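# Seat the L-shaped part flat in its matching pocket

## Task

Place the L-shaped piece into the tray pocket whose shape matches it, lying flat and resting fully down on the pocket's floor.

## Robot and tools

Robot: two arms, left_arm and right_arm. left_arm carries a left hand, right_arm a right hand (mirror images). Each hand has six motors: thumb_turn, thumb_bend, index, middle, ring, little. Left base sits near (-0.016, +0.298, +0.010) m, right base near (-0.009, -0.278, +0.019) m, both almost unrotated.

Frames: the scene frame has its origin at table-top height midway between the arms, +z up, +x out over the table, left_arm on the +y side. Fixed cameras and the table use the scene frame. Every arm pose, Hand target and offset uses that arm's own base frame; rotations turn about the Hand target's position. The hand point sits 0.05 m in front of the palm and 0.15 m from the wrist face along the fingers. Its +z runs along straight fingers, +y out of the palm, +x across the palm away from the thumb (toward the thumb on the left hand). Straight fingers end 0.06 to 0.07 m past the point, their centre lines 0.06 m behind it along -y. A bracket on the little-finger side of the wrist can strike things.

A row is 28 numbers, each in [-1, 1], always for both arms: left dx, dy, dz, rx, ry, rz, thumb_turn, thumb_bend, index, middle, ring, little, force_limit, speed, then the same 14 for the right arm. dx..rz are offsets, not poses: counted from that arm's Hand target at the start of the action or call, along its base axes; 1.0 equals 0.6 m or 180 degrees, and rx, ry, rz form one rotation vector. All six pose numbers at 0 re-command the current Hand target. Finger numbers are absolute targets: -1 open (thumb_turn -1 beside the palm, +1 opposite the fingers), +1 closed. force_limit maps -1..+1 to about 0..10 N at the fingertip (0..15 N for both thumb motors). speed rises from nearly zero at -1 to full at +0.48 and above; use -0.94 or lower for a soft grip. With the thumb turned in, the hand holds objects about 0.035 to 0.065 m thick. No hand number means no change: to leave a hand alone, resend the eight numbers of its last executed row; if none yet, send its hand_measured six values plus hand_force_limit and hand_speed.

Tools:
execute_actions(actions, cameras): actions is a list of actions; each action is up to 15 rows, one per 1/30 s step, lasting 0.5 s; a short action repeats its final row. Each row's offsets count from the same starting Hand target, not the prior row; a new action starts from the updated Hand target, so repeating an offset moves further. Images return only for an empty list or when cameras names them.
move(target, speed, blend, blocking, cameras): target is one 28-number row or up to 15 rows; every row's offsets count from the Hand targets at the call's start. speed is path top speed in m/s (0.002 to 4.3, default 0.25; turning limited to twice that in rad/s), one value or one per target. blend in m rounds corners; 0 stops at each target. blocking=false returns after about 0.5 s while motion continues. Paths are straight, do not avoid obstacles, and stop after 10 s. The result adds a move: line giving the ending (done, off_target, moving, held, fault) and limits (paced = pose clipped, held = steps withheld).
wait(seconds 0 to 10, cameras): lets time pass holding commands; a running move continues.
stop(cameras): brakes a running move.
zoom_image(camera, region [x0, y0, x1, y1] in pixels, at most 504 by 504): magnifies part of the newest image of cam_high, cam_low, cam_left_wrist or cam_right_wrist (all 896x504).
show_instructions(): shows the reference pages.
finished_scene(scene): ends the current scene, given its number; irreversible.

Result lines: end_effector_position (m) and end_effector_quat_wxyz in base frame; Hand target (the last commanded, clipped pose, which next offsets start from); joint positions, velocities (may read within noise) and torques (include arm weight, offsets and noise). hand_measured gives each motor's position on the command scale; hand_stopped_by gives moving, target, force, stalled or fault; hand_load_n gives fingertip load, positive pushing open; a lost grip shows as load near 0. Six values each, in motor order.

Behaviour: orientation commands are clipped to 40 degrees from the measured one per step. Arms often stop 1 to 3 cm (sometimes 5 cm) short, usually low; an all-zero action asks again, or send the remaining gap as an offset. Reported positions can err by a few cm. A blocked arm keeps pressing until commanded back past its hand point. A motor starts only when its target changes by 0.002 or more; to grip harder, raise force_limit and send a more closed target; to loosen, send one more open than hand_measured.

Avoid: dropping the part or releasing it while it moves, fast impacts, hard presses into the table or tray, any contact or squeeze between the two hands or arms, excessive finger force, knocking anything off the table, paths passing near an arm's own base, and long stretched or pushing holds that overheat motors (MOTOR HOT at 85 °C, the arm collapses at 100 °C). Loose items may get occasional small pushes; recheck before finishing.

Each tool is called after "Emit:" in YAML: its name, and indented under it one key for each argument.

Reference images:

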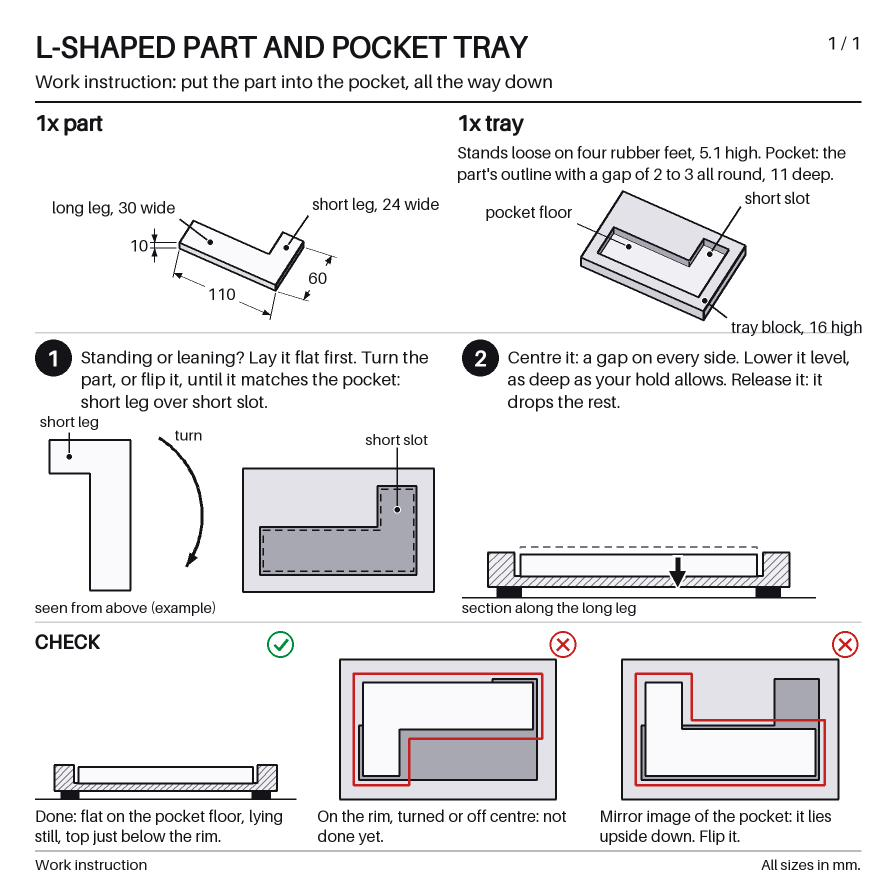

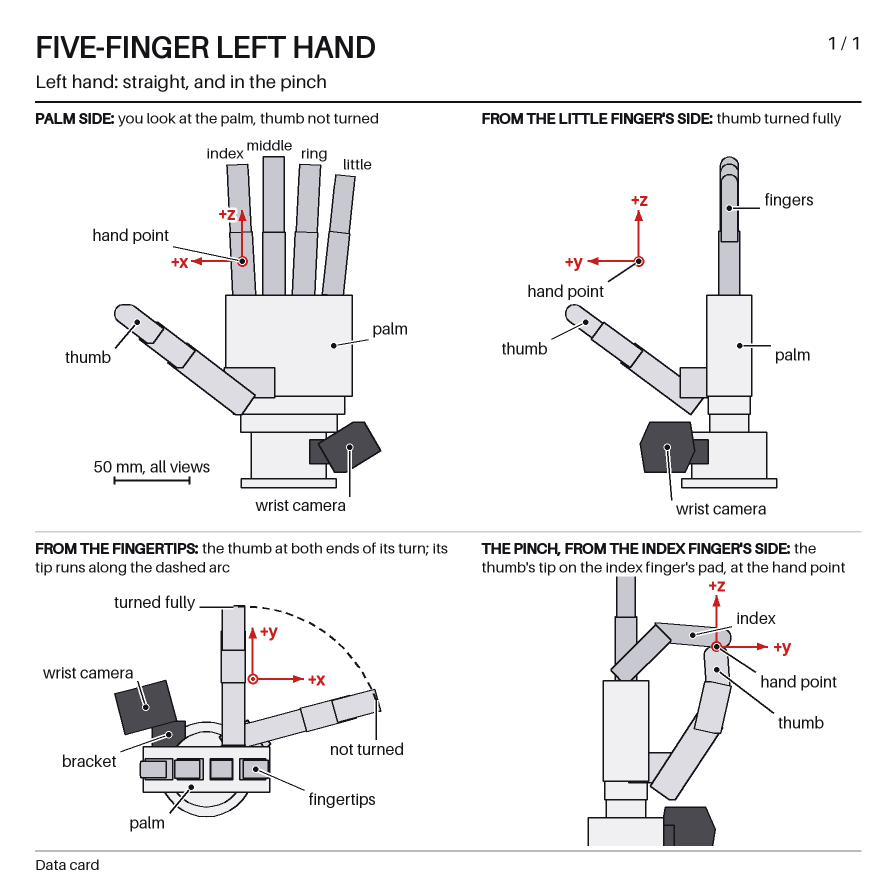

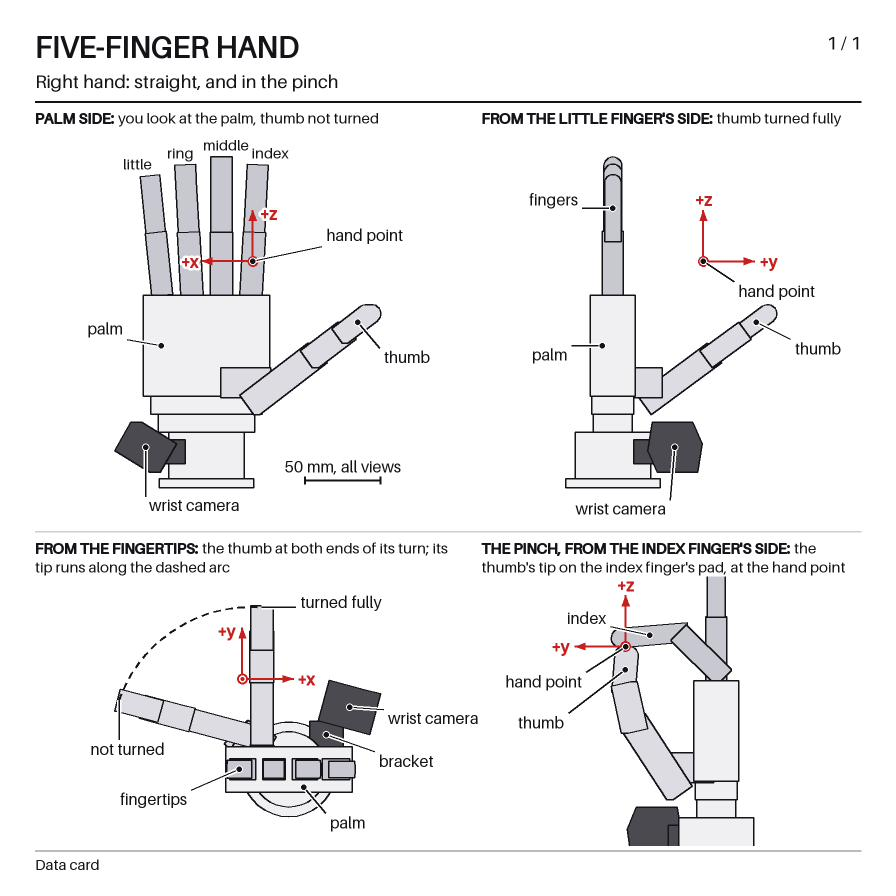

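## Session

Emit:
execute_actions:
  actions: []
  cameras: ["cam_high","cam_low"]

Scene clock: 0.00 s.
left_arm: end_effector_position=(+0.4204, -0.6643, +0.1744) hand_measured=(-1.000, -1.000, -1.000, -1.000, -1.000, -1.000) hand_load_n=(+0.0, -0.5, +0.0, +0.5, +0.0, +0.0) hand_stopped_by=(target, target, target, target, target, target) hand_force_limit=0.00 hand_speed=-0.80 end_effector_quat_wxyz=(-0.155, -0.157, +0.745, -0.629) | right_arm: end_effector_position=(+0.6509, -0.5052, +0.2751) hand_measured=(-1.000, -1.000, -1.000, -1.000, -1.000, -1.000) hand_load_n=(+0.0, +0.5, +0.0, +0.0, +0.0, +0.0) hand_stopped_by=(target, target, target, target, target, target) hand_force_limit=0.00 hand_speed=-0.80 end_effector_quat_wxyz=(-0.248, +0.686, -0.362, +0.581)
Joint positions: left_arm=[-0.785 2.074 1.623 0.216 0.805 -0.279] | right_arm=[-0.786 1.949 1.795 -0.111 -0.686 -0.851]
Joint velocities: within noise
Joint torques (N m): no reading
Heat: left arm: hottest elbow 33 °C; right arm: hottest shoulder 31 °C.
Hand target: left_arm +0.4248, -0.6687, +0.1892; -0.148, -0.149, +0.740, -0.639 | right_arm +0.6547, -0.5090, +0.2982; -0.243, +0.681, -0.350, +0.596
Images, in order (width x height): cam_high 896x504, cam_low 896x504.

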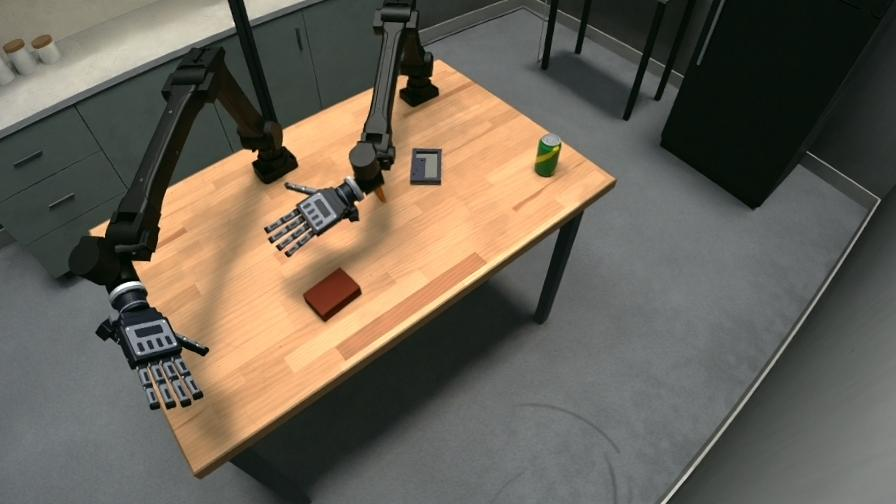

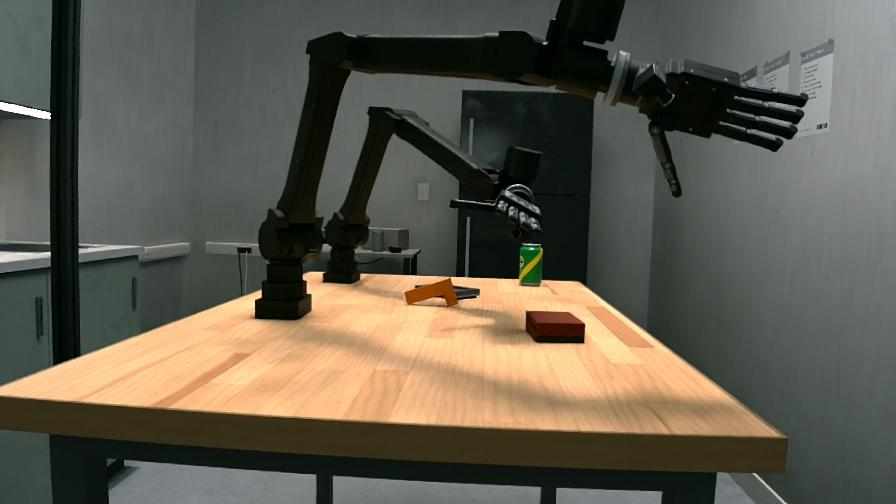

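Emit:
zoom_image:
  camera: "cam_low"
  region: [380, 260, 500, 330]

Emit:
zoom_image:
  camera: "cam_high"
  region: [340, 130, 460, 230]

Scaled by 4.200 from the camera's 896x504 image, which has a finer 1280x720 frame.

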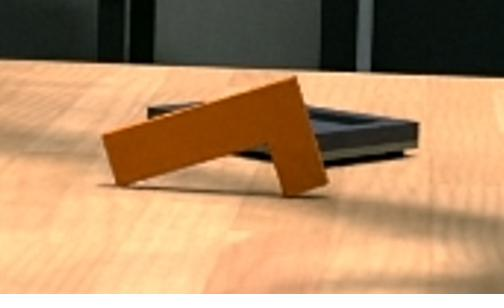

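Scaled by 4.200 from the camera's 896x504 image, which has a finer 1280x720 frame.

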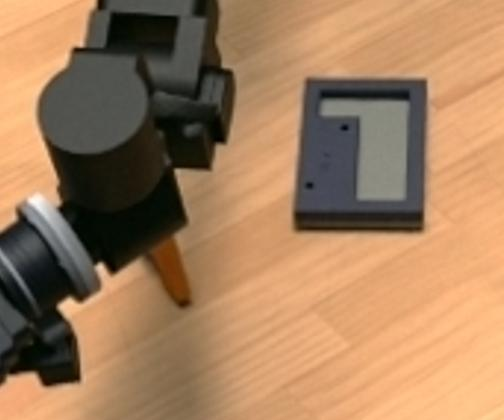

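Emit:
move:
  target: [-0.158,0.648,0.185,0.0652,-0.132,-0.0157,1,-0.3,-0.5,-0.5,-1,-1,-0.4,0,0,0,0,0,0,0,-1,-1,-1,-1,-1,-1,0,-0.8]
  speed: 0.25
  cameras: ["all"]

Emit:
zoom_image:
  camera: "cam_high"
  region: [360, 140, 460, 215]

Scene clock: 39.97 s.
left_arm: end_effector_position=(+0.3231, -0.2765, +0.2915) hand_measured=(+1.000, -0.300, -0.500, -0.500, -1.000, -1.000) hand_load_n=(+0.0, +0.0, +0.0, -0.5, +0.0, +0.0) hand_stopped_by=(target, target, target, target, target, target) hand_force_limit=-0.40 hand_speed=0.00 end_effector_quat_wxyz=(+0.002, -0.019, +0.820, -0.572) | right_arm: end_effector_position=(+0.6509, -0.5052, +0.2751) hand_measured=(-1.000, -1.000, -1.000, -1.000, -1.000, -1.000) hand_load_n=(+0.0, +0.0, -0.5, +0.0, +0.0, +0.0) hand_stopped_by=(target, target, target, target, target, target) hand_force_limit=0.00 hand_speed=-0.80 end_effector_quat_wxyz=(-0.248, +0.686, -0.362, +0.581)
Joint positions: left_arm=[-0.313 1.177 1.081 -0.741 1.086 0.755] | right_arm=[-0.786 1.949 1.795 -0.111 -0.686 -0.851]
Joint torques (N m): left_arm=[-0.15 -5.25 10.48 0.98 0.67 0.12] | right_arm=[0.09 -20.48 10.52 1.94 -0.24 -0.11]
Heat: left arm: hottest elbow 36 °C; right arm: hottest elbow 35 °C.
Hand target: left_arm +0.3301, -0.2798, +0.3002; +0.007, -0.011, +0.819, -0.573 | right_arm +0.6547, -0.5090, +0.2982; -0.243, +0.681, -0.350, +0.596
Off the commanded pose: left_arm 0.012 m, 1 deg | right_arm 0.024 m, 2 deg.
move: off_target (left_arm, right_arm)
camera_calibration:
cam_left_wrist: T_world_to_cam=[[-0.221677, -0.378565, 0.898637, -0.288546], [-0.864212, 0.503127, -0.00123431, 0.419871], [-0.451661, -0.776886, -0.438692, 0.171346], [0, 0, 0, 1]] pos_world=[0.376284, -0.187366, 0.334984]
cam_right_wrist: T_world_to_cam=[[-0.165915, -0.777169, -0.607025, -0.113286], [-0.596023, 0.569432, -0.566131, 0.83104], [0.785639, 0.267872, -0.557688, -0.112206], [0, 0, 0, 1]] pos_world=[0.564677, -0.531206, 0.339134]

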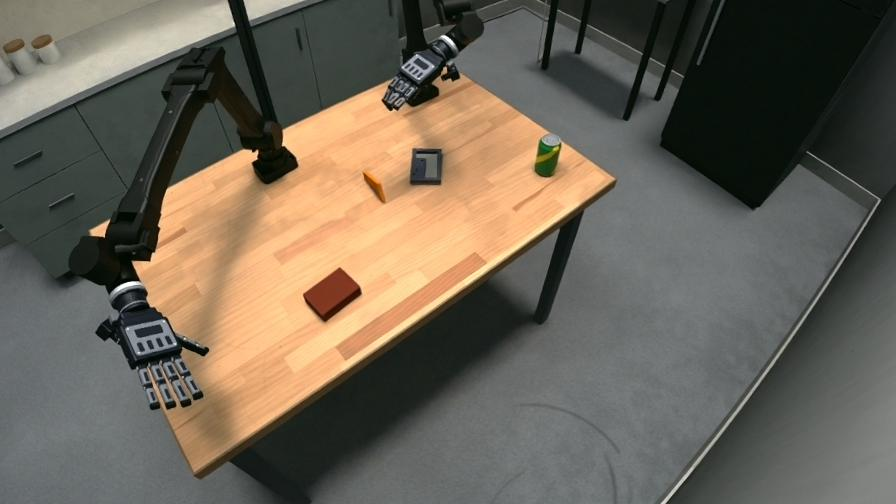

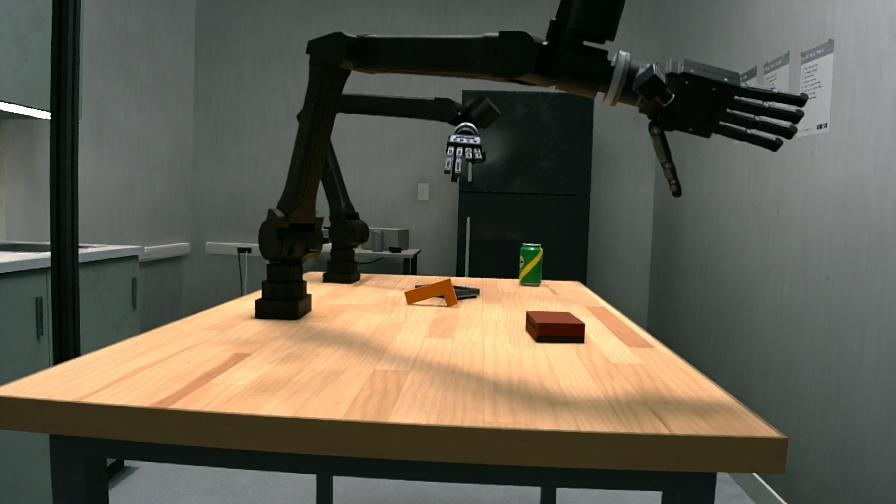

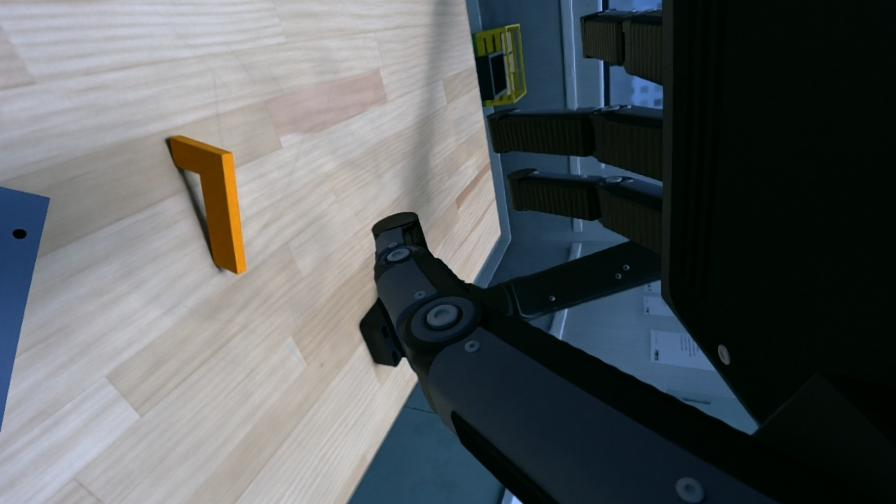

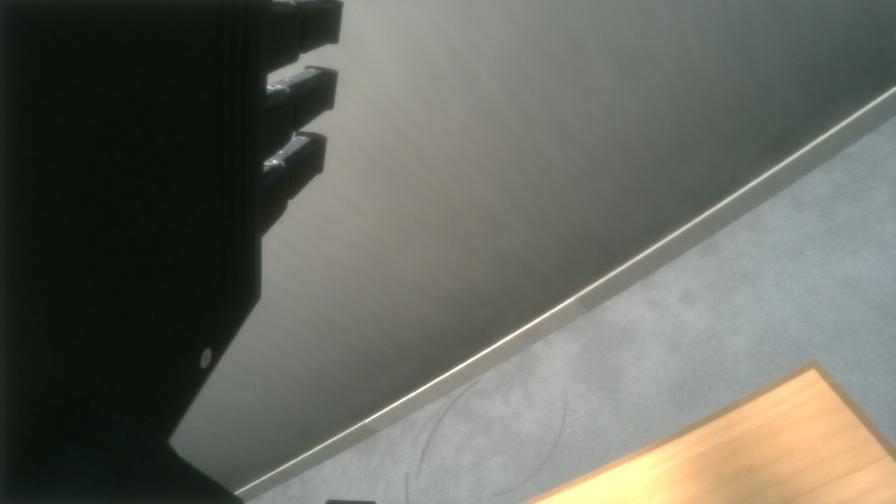

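Scaled by 5.040 from the camera's 896x504 image, which has a finer 1280x720 frame.

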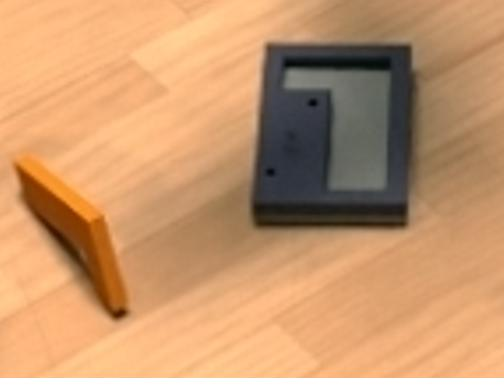

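Emit:
zoom_image:
  camera: "cam_left_wrist"
  region: [150, 120, 270, 285]

Scaled by 3.055 from the camera's 896x504 image, which has a finer 1280x720 frame.

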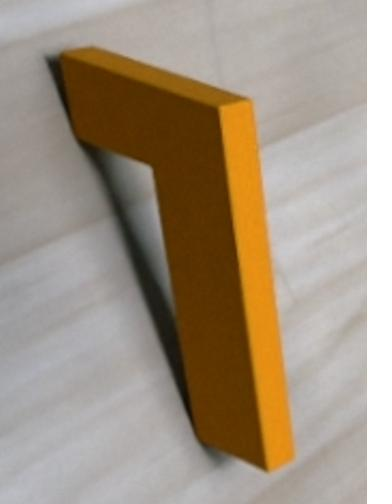

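Emit:
move:
  target: [-0.052,-0.12,-0.27,0,0,-0.046,1,0,-0.6,-0.6,-1,-1,-0.4,0,0,0,0,0,0,0,-1,-1,-1,-1,-1,-1,0,-0.8]
  speed: 0.2
  cameras: ["cam_low","cam_left_wrist"]

Scene clock: 106.20 s.
left_arm: end_effector_position=(+0.2971, -0.3484, +0.1350) hand_measured=(+1.000, +0.000, -0.600, -0.600, -1.000, -1.000) hand_load_n=(+0.0, +0.0, +0.0, +0.0, +0.0, -0.5) hand_stopped_by=(target, target, target, target, target, target) hand_force_limit=-0.40 hand_speed=0.00 end_effector_quat_wxyz=(-0.037, +0.046, +0.820, -0.570) | right_arm: end_effector_position=(+0.6509, -0.5052, +0.2751) hand_measured=(-1.000, -1.000, -1.000, -1.000, -1.000, -1.000) hand_load_n=(+0.0, +0.0, +0.0, +0.0, +0.0, +0.0) hand_stopped_by=(target, target, target, target, target, target) hand_force_limit=0.00 hand_speed=-0.80 end_effector_quat_wxyz=(-0.248, +0.686, -0.362, +0.581)
Joint positions: left_arm=[-0.503 1.394 0.83 -0.22 1.056 0.706] | right_arm=[-0.786 1.949 1.795 -0.111 -0.686 -0.851]
Joint torques (N m): left_arm=[-0.32 -8.23 7.42 2.03 0.51 -0.12] | right_arm=[-0.09 -20.42 10.52 1.87 -0.23 -0.11]
Heat: left arm: hottest elbow 38 °C; right arm: hottest elbow 38 °C.
Hand target: left_arm +0.2989, -0.3519, +0.1381; -0.034, +0.049, +0.818, -0.573 | right_arm +0.6547, -0.5090, +0.2982; -0.243, +0.681, -0.350, +0.596
Off the commanded pose: left_arm 0.005 m, 1 deg | right_arm 0.024 m, 2 deg.
move: off_target (right_arm)
camera_calibration:
cam_left_wrist: T_world_to_cam=[[-0.286757, -0.34057, 0.895423, -0.147819], [-0.777526, 0.628774, -0.00985, 0.452569], [-0.559664, -0.699039, -0.445107, 0.0951831], [0, 0, 0, 1]] pos_world=[0.362767, -0.26837, 0.179185]
Images, in order (width x height): cam_low 896x504, cam_left_wrist 896x504.

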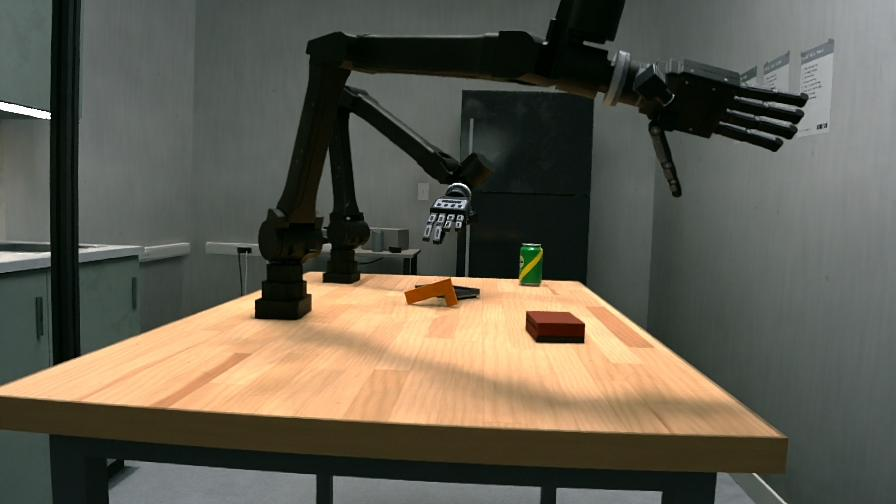

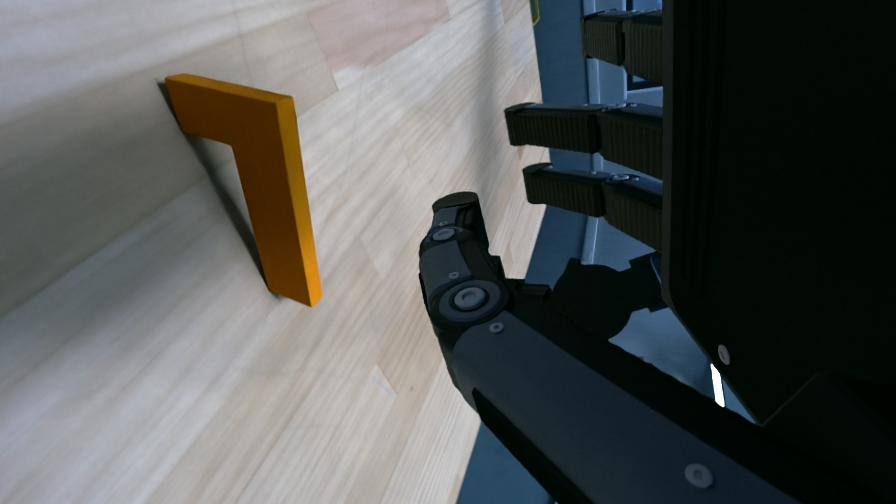

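Emit:
move:
  target: [0.0,-0.024,-0.125,0,0,-0.006,1,0,-0.6,-0.6,-1,-1,-0.4,0,0,0,0,0,0,0,-1,-1,-1,-1,-1,-1,0,-0.8]
  speed: 0.12
  cameras: ["cam_low","cam_left_wrist"]

Emit:
zoom_image:
  camera: "cam_low"
  region: [380, 210, 500, 330]

Scene clock: 115.67 s.
left_arm: end_effector_position=(+0.3001, -0.3619, +0.0635) hand_measured=(+1.000, +0.000, -0.600, -0.600, -1.000, -1.000) hand_load_n=(+0.0, +0.5, +0.0, +0.0, +0.0, +0.0) hand_stopped_by=(target, target, target, target, target, target) hand_force_limit=-0.40 hand_speed=0.00 end_effector_quat_wxyz=(-0.038, +0.054, +0.818, -0.571) | right_arm: end_effector_position=(+0.6509, -0.5052, +0.2751) hand_measured=(-1.000, -1.000, -1.000, -1.000, -1.000, -1.000) hand_load_n=(+0.0, +0.0, -0.5, +0.0, +0.0, +0.0) hand_stopped_by=(target, target, target, target, target, target) hand_force_limit=0.00 hand_speed=-0.80 end_effector_quat_wxyz=(-0.248, +0.686, -0.362, +0.581)
Joint positions: left_arm=[-0.528 1.561 0.77 0.028 1.048 0.691] | right_arm=[-0.786 1.949 1.795 -0.111 -0.686 -0.851]
Joint torques (N m): left_arm=[-0.79 -9.05 6.16 2.06 0.49 -0.1] | right_arm=[-0.15 -20.42 10.55 1.88 -0.22 -0.12]
Heat: left arm: hottest elbow 38 °C; right arm: hottest elbow 38 °C.
Hand target: left_arm +0.2988, -0.3663, +0.0632; -0.040, +0.056, +0.817, -0.572 | right_arm +0.6547, -0.5090, +0.2982; -0.243, +0.681, -0.350, +0.596
Off the commanded pose: left_arm 0.005 m, 0 deg | right_arm 0.024 m, 2 deg.
move: off_target (right_arm)
camera_calibration:
cam_left_wrist: T_world_to_cam=[[-0.297775, -0.33304, 0.894659, -0.0815029], [-0.768545, 0.63955, -0.0177248, 0.464424], [-0.566276, -0.692864, -0.446398, 0.0598889], [0, 0, 0, 1]] pos_world=[0.366575, -0.282671, 0.107883]
Images, in order (width x height): cam_low 896x504, cam_left_wrist 896x504.

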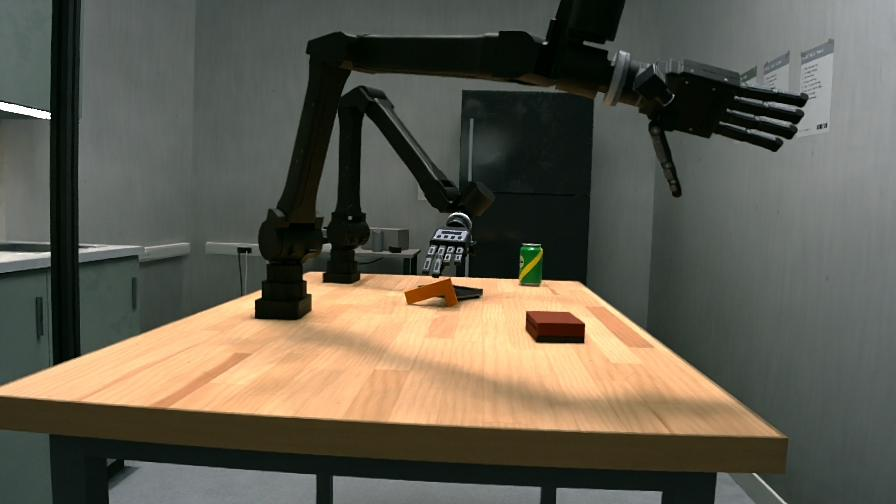

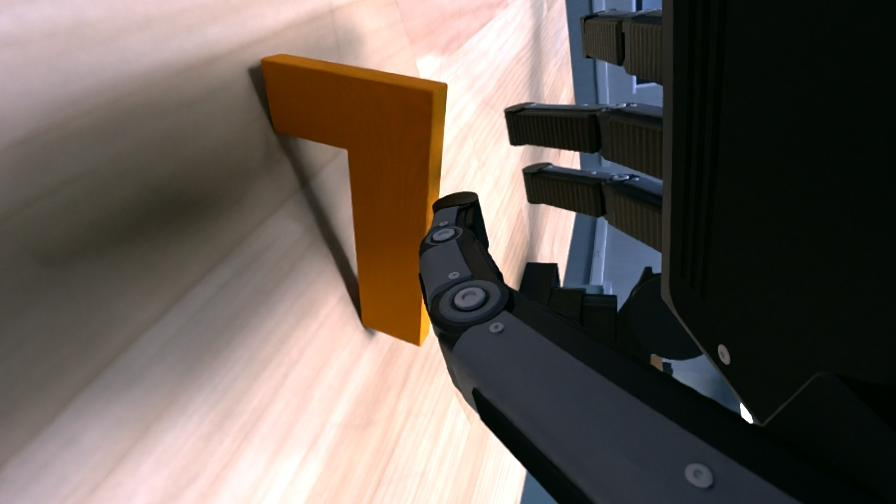

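Scaled by 4.200 from the camera's 896x504 image, which has a finer 1280x720 frame.

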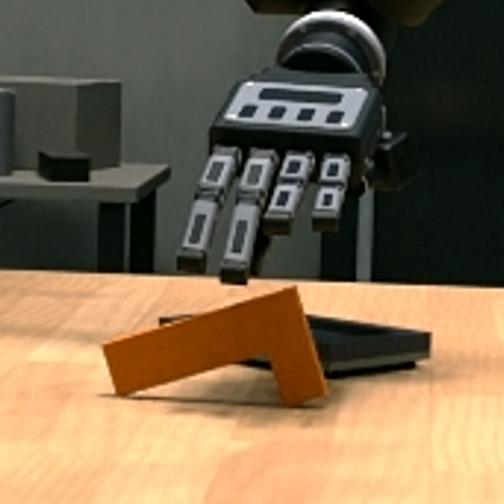

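Emit:
move:
  target: [-0.003,-0.001,-0.045,0,0,0,1,0,-0.6,-0.6,-1,-1,-0.4,0,0,0,0,0,0,0,-1,-1,-1,-1,-1,-1,0,-0.8]
  speed: 0.06
  cameras: ["cam_low","cam_left_wrist"]

Emit:
zoom_image:
  camera: "cam_low"
  region: [380, 210, 500, 330]

Scene clock: 123.77 s.
left_arm: end_effector_position=(+0.2993, -0.3627, +0.0383) hand_measured=(+1.000, +0.000, -0.600, -0.600, -1.000, -1.000) hand_load_n=(+0.0, +0.0, +0.0, +0.0, +0.0, +0.0) hand_stopped_by=(target, target, target, target, target, target) hand_force_limit=-0.40 hand_speed=0.00 end_effector_quat_wxyz=(-0.037, +0.055, +0.818, -0.572) | right_arm: end_effector_position=(+0.6509, -0.5052, +0.2751) hand_measured=(-1.000, -1.000, -1.000, -1.000, -1.000, -1.000) hand_load_n=(+0.0, +0.0, +0.0, +0.0, +0.0, +0.0) hand_stopped_by=(target, target, target, target, target, target) hand_force_limit=0.00 hand_speed=-0.80 end_effector_quat_wxyz=(-0.248, +0.686, -0.362, +0.581)
Joint positions: left_arm=[-0.531 1.619 0.745 0.119 1.046 0.686] | right_arm=[-0.786 1.949 1.795 -0.111 -0.686 -0.851]
Joint torques (N m): left_arm=[-0.91 -9 5.65 2.06 0.47 -0.12] | right_arm=[-0.09 -20.19 10.58 1.87 -0.25 -0.11]
Heat: left arm: hottest elbow 38 °C; right arm: hottest elbow 38 °C.
Hand target: left_arm +0.2970, -0.3669, +0.0361; -0.040, +0.056, +0.817, -0.572 | right_arm +0.6547, -0.5090, +0.2982; -0.243, +0.681, -0.350, +0.596
Off the commanded pose: left_arm 0.005 m, 0 deg | right_arm 0.024 m, 2 deg.
move: off_target (right_arm)
camera_calibration:
cam_left_wrist: T_world_to_cam=[[-0.300631, -0.331248, 0.894369, -0.0579679], [-0.768938, 0.638951, -0.02182, 0.463907], [-0.564231, -0.694274, -0.446797, 0.0465878], [0, 0, 0, 1]] pos_world=[0.365575, -0.283271, 0.0827825]
Images, in order (width x height): cam_low 896x504, cam_left_wrist 896x504.

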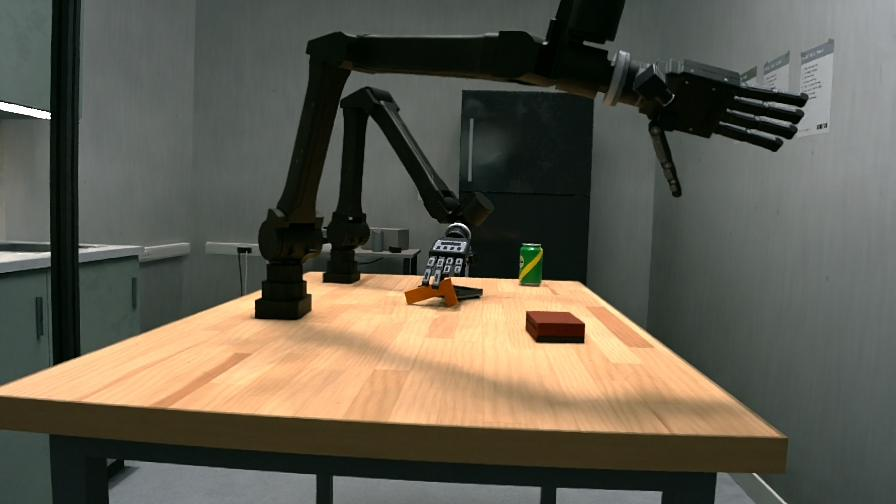

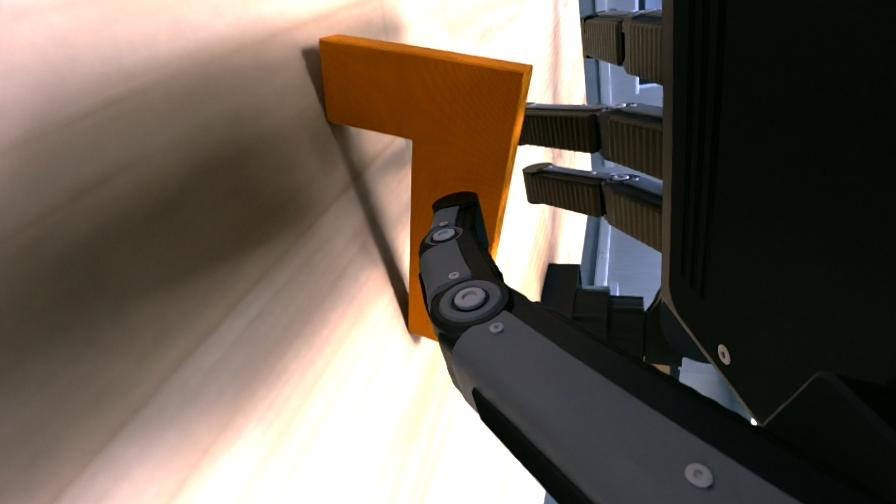

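Scaled by 4.200 from the camera's 896x504 image, which has a finer 1280x720 frame.

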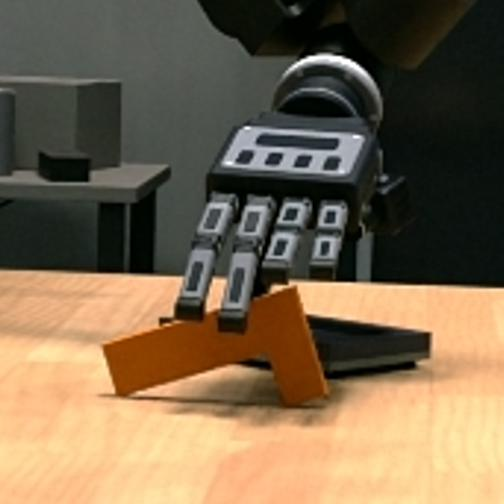

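Emit:
move:
  target: [-0.0007,-0.005,-0.015,0,0,0,1,0,-0.6,-0.6,-1,-1,-0.4,0,0,0,0,0,0,0,-1,-1,-1,-1,-1,-1,0,-0.8]
  speed: 0.06
  cameras: ["cam_low","cam_left_wrist","cam_high"]

Scene clock: 158.80 s.
left_arm: end_effector_position=(+0.3008, -0.3668, +0.0325) hand_measured=(+1.000, +0.000, -0.600, -0.600, -1.000, -1.000) hand_load_n=(+0.0, +0.0, +0.0, +0.0, +0.0, +0.0) hand_stopped_by=(target, target, target, target, target, target) hand_force_limit=-0.40 hand_speed=0.00 end_effector_quat_wxyz=(-0.034, +0.057, +0.817, -0.573) | right_arm: end_effector_position=(+0.6509, -0.5052, +0.2751) hand_measured=(-1.000, -1.000, -1.000, -1.000, -1.000, -1.000) hand_load_n=(+0.0, +0.0, +0.0, +0.0, +0.0, -0.5) hand_stopped_by=(target, target, target, target, target, target) hand_force_limit=0.00 hand_speed=-0.80 end_effector_quat_wxyz=(-0.248, +0.686, -0.362, +0.581)
Joint positions: left_arm=[-0.537 1.64 0.745 0.156 1.041 0.678] | right_arm=[-0.786 1.949 1.795 -0.111 -0.686 -0.851]
Joint torques (N m): left_arm=[-0.85 -8.82 5.27 2.14 0.45 -0.12] | right_arm=[-0.09 -20.01 10.59 1.88 -0.25 -0.1]
Heat: left arm: hottest elbow 37 °C; right arm: hottest elbow 38 °C.
Hand target: left_arm +0.2967, -0.3699, +0.0272; -0.039, +0.057, +0.817, -0.572 | right_arm +0.6547, -0.5090, +0.2982; -0.243, +0.681, -0.350, +0.596
Off the commanded pose: left_arm 0.007 m, 1 deg | right_arm 0.024 m, 2 deg.
move: off_target (right_arm)
camera_calibration:
cam_left_wrist: T_world_to_cam=[[-0.307272, -0.32717, 0.893613, -0.0501978], [-0.768334, 0.63934, -0.0301188, 0.467716], [-0.561468, -0.695848, -0.447827, 0.0404984], [0, 0, 0, 1]] pos_world=[0.366676, -0.287272, 0.0770807]
Images, in order (width x height): cam_high 896x504, cam_low 896x504, cam_left_wrist 896x504.

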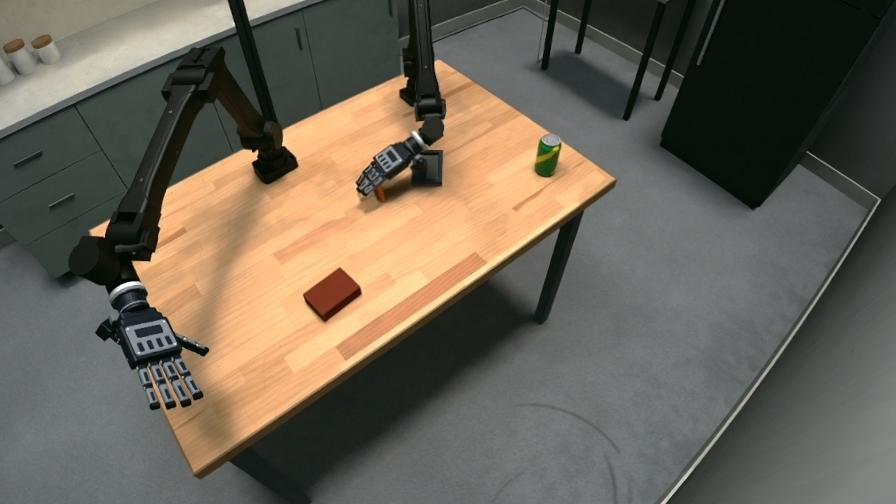

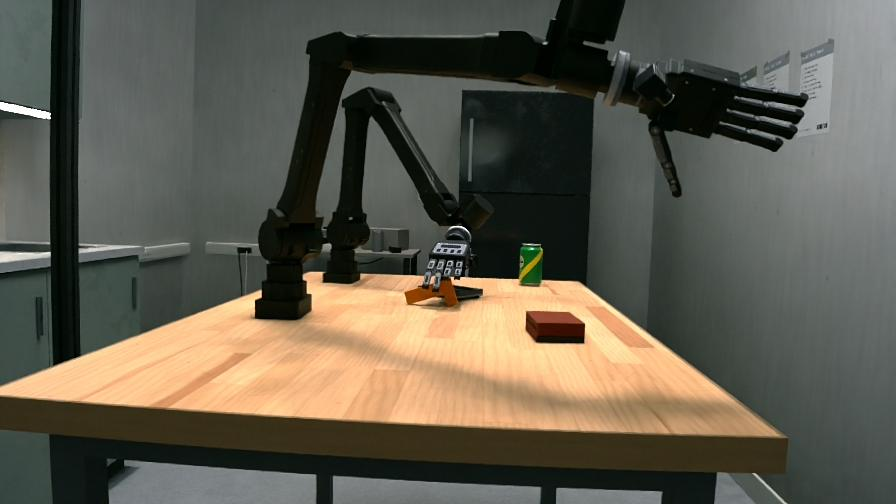

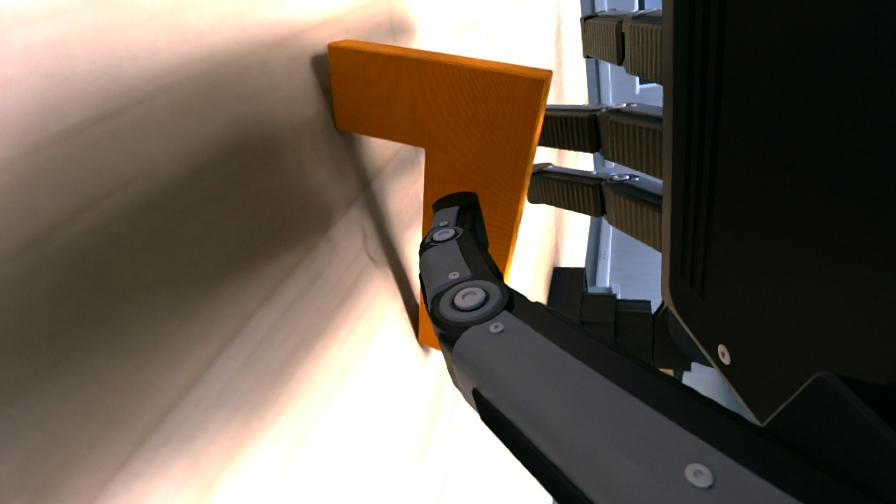

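Emit:
move:
  target: [0,0,0,0,0,0,1,0,0.3,0.3,-1,-1,-0.5,-0.92,0,0,0,0,0,0,-1,-1,-1,-1,-1,-1,0,-0.8]
  speed: 0.06
  cameras: ["cam_low","cam_left_wrist"]

Emit:
zoom_image:
  camera: "cam_low"
  region: [380, 220, 520, 320]

Scene clock: 164.33 s.
left_arm: end_effector_position=(+0.3009, -0.3668, +0.0325) hand_measured=(+1.000, +0.000, +0.058, +0.056, -1.000, -1.000) hand_load_n=(+0.0, +0.0, +3.0, +2.5, +0.0, +0.0) hand_stopped_by=(target, target, force, force, target, target) hand_force_limit=-0.50 hand_speed=-0.92 end_effector_quat_wxyz=(-0.034, +0.057, +0.817, -0.573) | right_arm: end_effector_position=(+0.6509, -0.5052, +0.2751) hand_measured=(-1.000, -1.000, -1.000, -1.000, -1.000, -1.000) hand_load_n=(+0.0, +0.0, +0.0, +0.0, +0.0, +0.0) hand_stopped_by=(target, target, target, target, target, target) hand_force_limit=0.00 hand_speed=-0.80 end_effector_quat_wxyz=(-0.248, +0.686, -0.362, +0.581)
Joint positions: left_arm=[-0.537 1.64 0.745 0.156 1.041 0.677] | right_arm=[-0.786 1.949 1.795 -0.111 -0.686 -0.851]
Joint torques (N m): left_arm=[-0.85 -8.82 5.27 2.09 0.46 -0.11] | right_arm=[-0.15 -20.25 10.54 1.91 -0.23 -0.12]
Heat: left arm: hottest elbow 37 °C; right arm: hottest elbow 38 °C.
Hand target: left_arm +0.2967, -0.3699, +0.0272; -0.039, +0.056, +0.817, -0.572 | right_arm +0.6547, -0.5090, +0.2982; -0.243, +0.681, -0.350, +0.596
Off the commanded pose: left_arm 0.007 m, 1 deg | right_arm 0.024 m, 2 deg.
move: off_target (right_arm)
camera_calibration:
cam_left_wrist: T_world_to_cam=[[-0.306908, -0.327502, 0.893616, -0.0503962], [-0.768683, 0.638934, -0.0298374, 0.467782], [-0.56119, -0.696065, -0.447839, 0.0403908], [0, 0, 0, 1]] pos_world=[0.366776, -0.287272, 0.0770808]
Images, in order (width x height): cam_low 896x504, cam_left_wrist 896x504.

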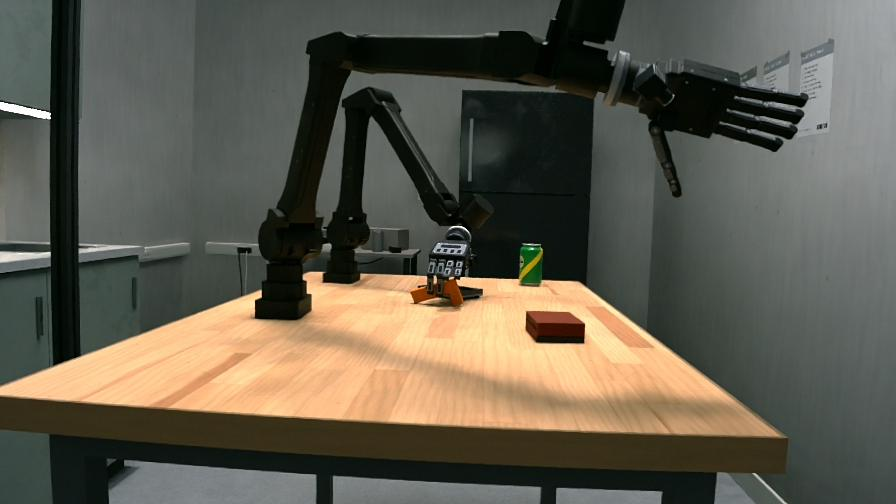

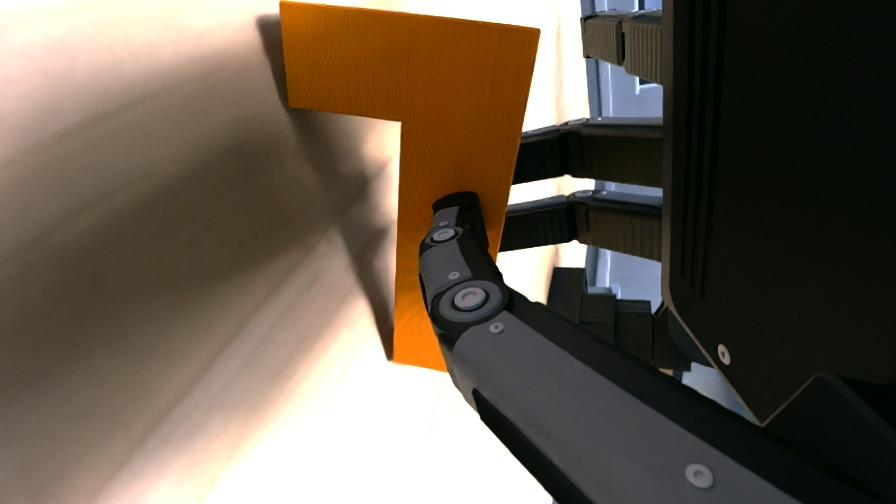

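Scaled by 3.600 from the camera's 896x504 image, which has a finer 1280x720 frame.

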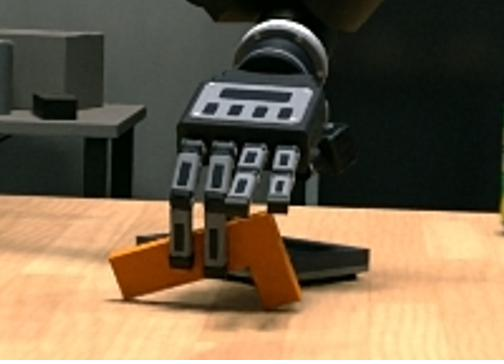

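Emit:
move:
  target: [0,0,0.04,0,0,0,1,0,0.3,0.3,-0.4,-0.4,-0.5,-0.92,0,0,0,0,0,0,-1,-1,-1,-1,-1,-1,0,-0.8]
  speed: 0.06
  cameras: ["cam_low","cam_left_wrist"]

Emit:
zoom_image:
  camera: "cam_low"
  region: [380, 220, 520, 320]

Scene clock: 225.23 s.
left_arm: end_effector_position=(+0.2953, -0.3635, +0.0409) hand_measured=(+1.000, +0.000, +0.058, +0.056, -0.400, -0.400) hand_load_n=(+0.0, +0.0, +2.5, +2.5, +0.0, +0.0) hand_stopped_by=(target, target, force, force, target, target) hand_force_limit=-0.50 hand_speed=-0.92 end_effector_quat_wxyz=(-0.042, +0.051, +0.820, -0.569) | right_arm: end_effector_position=(+0.6509, -0.5052, +0.2751) hand_measured=(-1.000, -1.000, -1.000, -1.000, -1.000, -1.000) hand_load_n=(+0.0, +0.0, +0.0, +0.0, +0.0, +0.0) hand_stopped_by=(target, target, target, target, target, target) hand_force_limit=0.00 hand_speed=-0.80 end_effector_quat_wxyz=(-0.248, +0.686, -0.362, +0.581)
Joint positions: left_arm=[-0.537 1.609 0.745 0.102 1.041 0.676] | right_arm=[-0.786 1.949 1.795 -0.111 -0.686 -0.851]
Joint torques (N m): left_arm=[-0.85 -10.81 6.67 1.1 0.48 -0.11] | right_arm=[0.03 -20.42 10.52 1.87 -0.24 -0.11]
Heat: left arm: hottest elbow 36 °C; right arm: hottest elbow 39 °C.
Hand target: left_arm +0.2966, -0.3699, +0.0512; -0.040, +0.056, +0.817, -0.572 | right_arm +0.6547, -0.5090, +0.2982; -0.243, +0.681, -0.350, +0.596
Off the commanded pose: left_arm 0.012 m, 1 deg | right_arm 0.024 m, 2 deg.
move: off_target (left_arm, right_arm)
camera_calibration:
cam_left_wrist: T_world_to_cam=[[-0.288536, -0.338036, 0.895812, -0.0679103], [-0.76932, 0.638828, -0.00673167, 0.460851], [-0.569994, -0.691108, -0.444383, 0.0475902], [0, 0, 0, 1]] pos_world=[0.362073, -0.28447, 0.0850854]
Images, in order (width x height): cam_low 896x504, cam_left_wrist 896x504.

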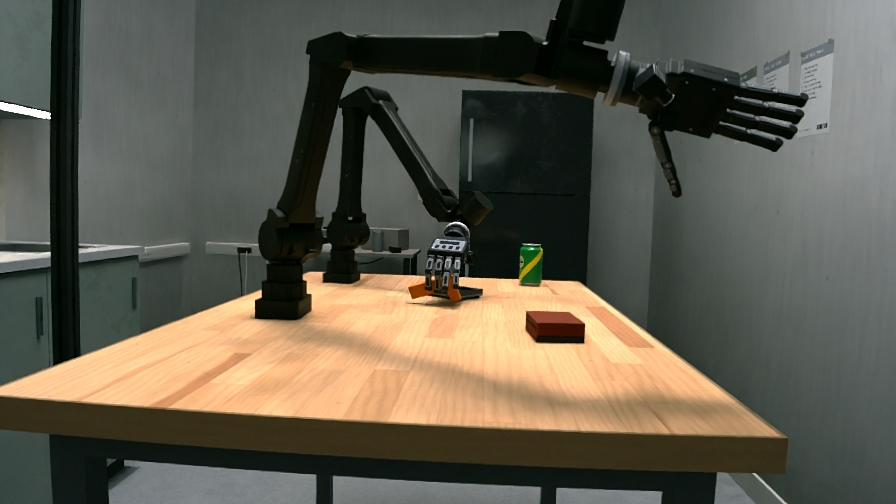

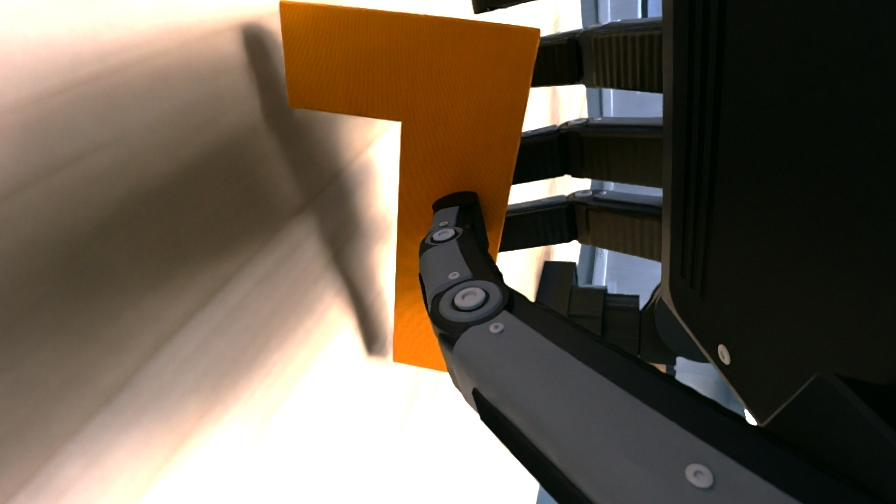

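Scaled by 3.600 from the camera's 896x504 image, which has a finer 1280x720 frame.

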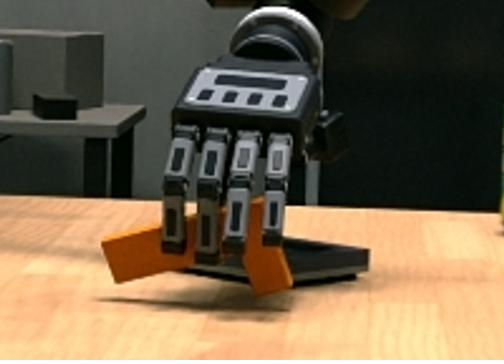

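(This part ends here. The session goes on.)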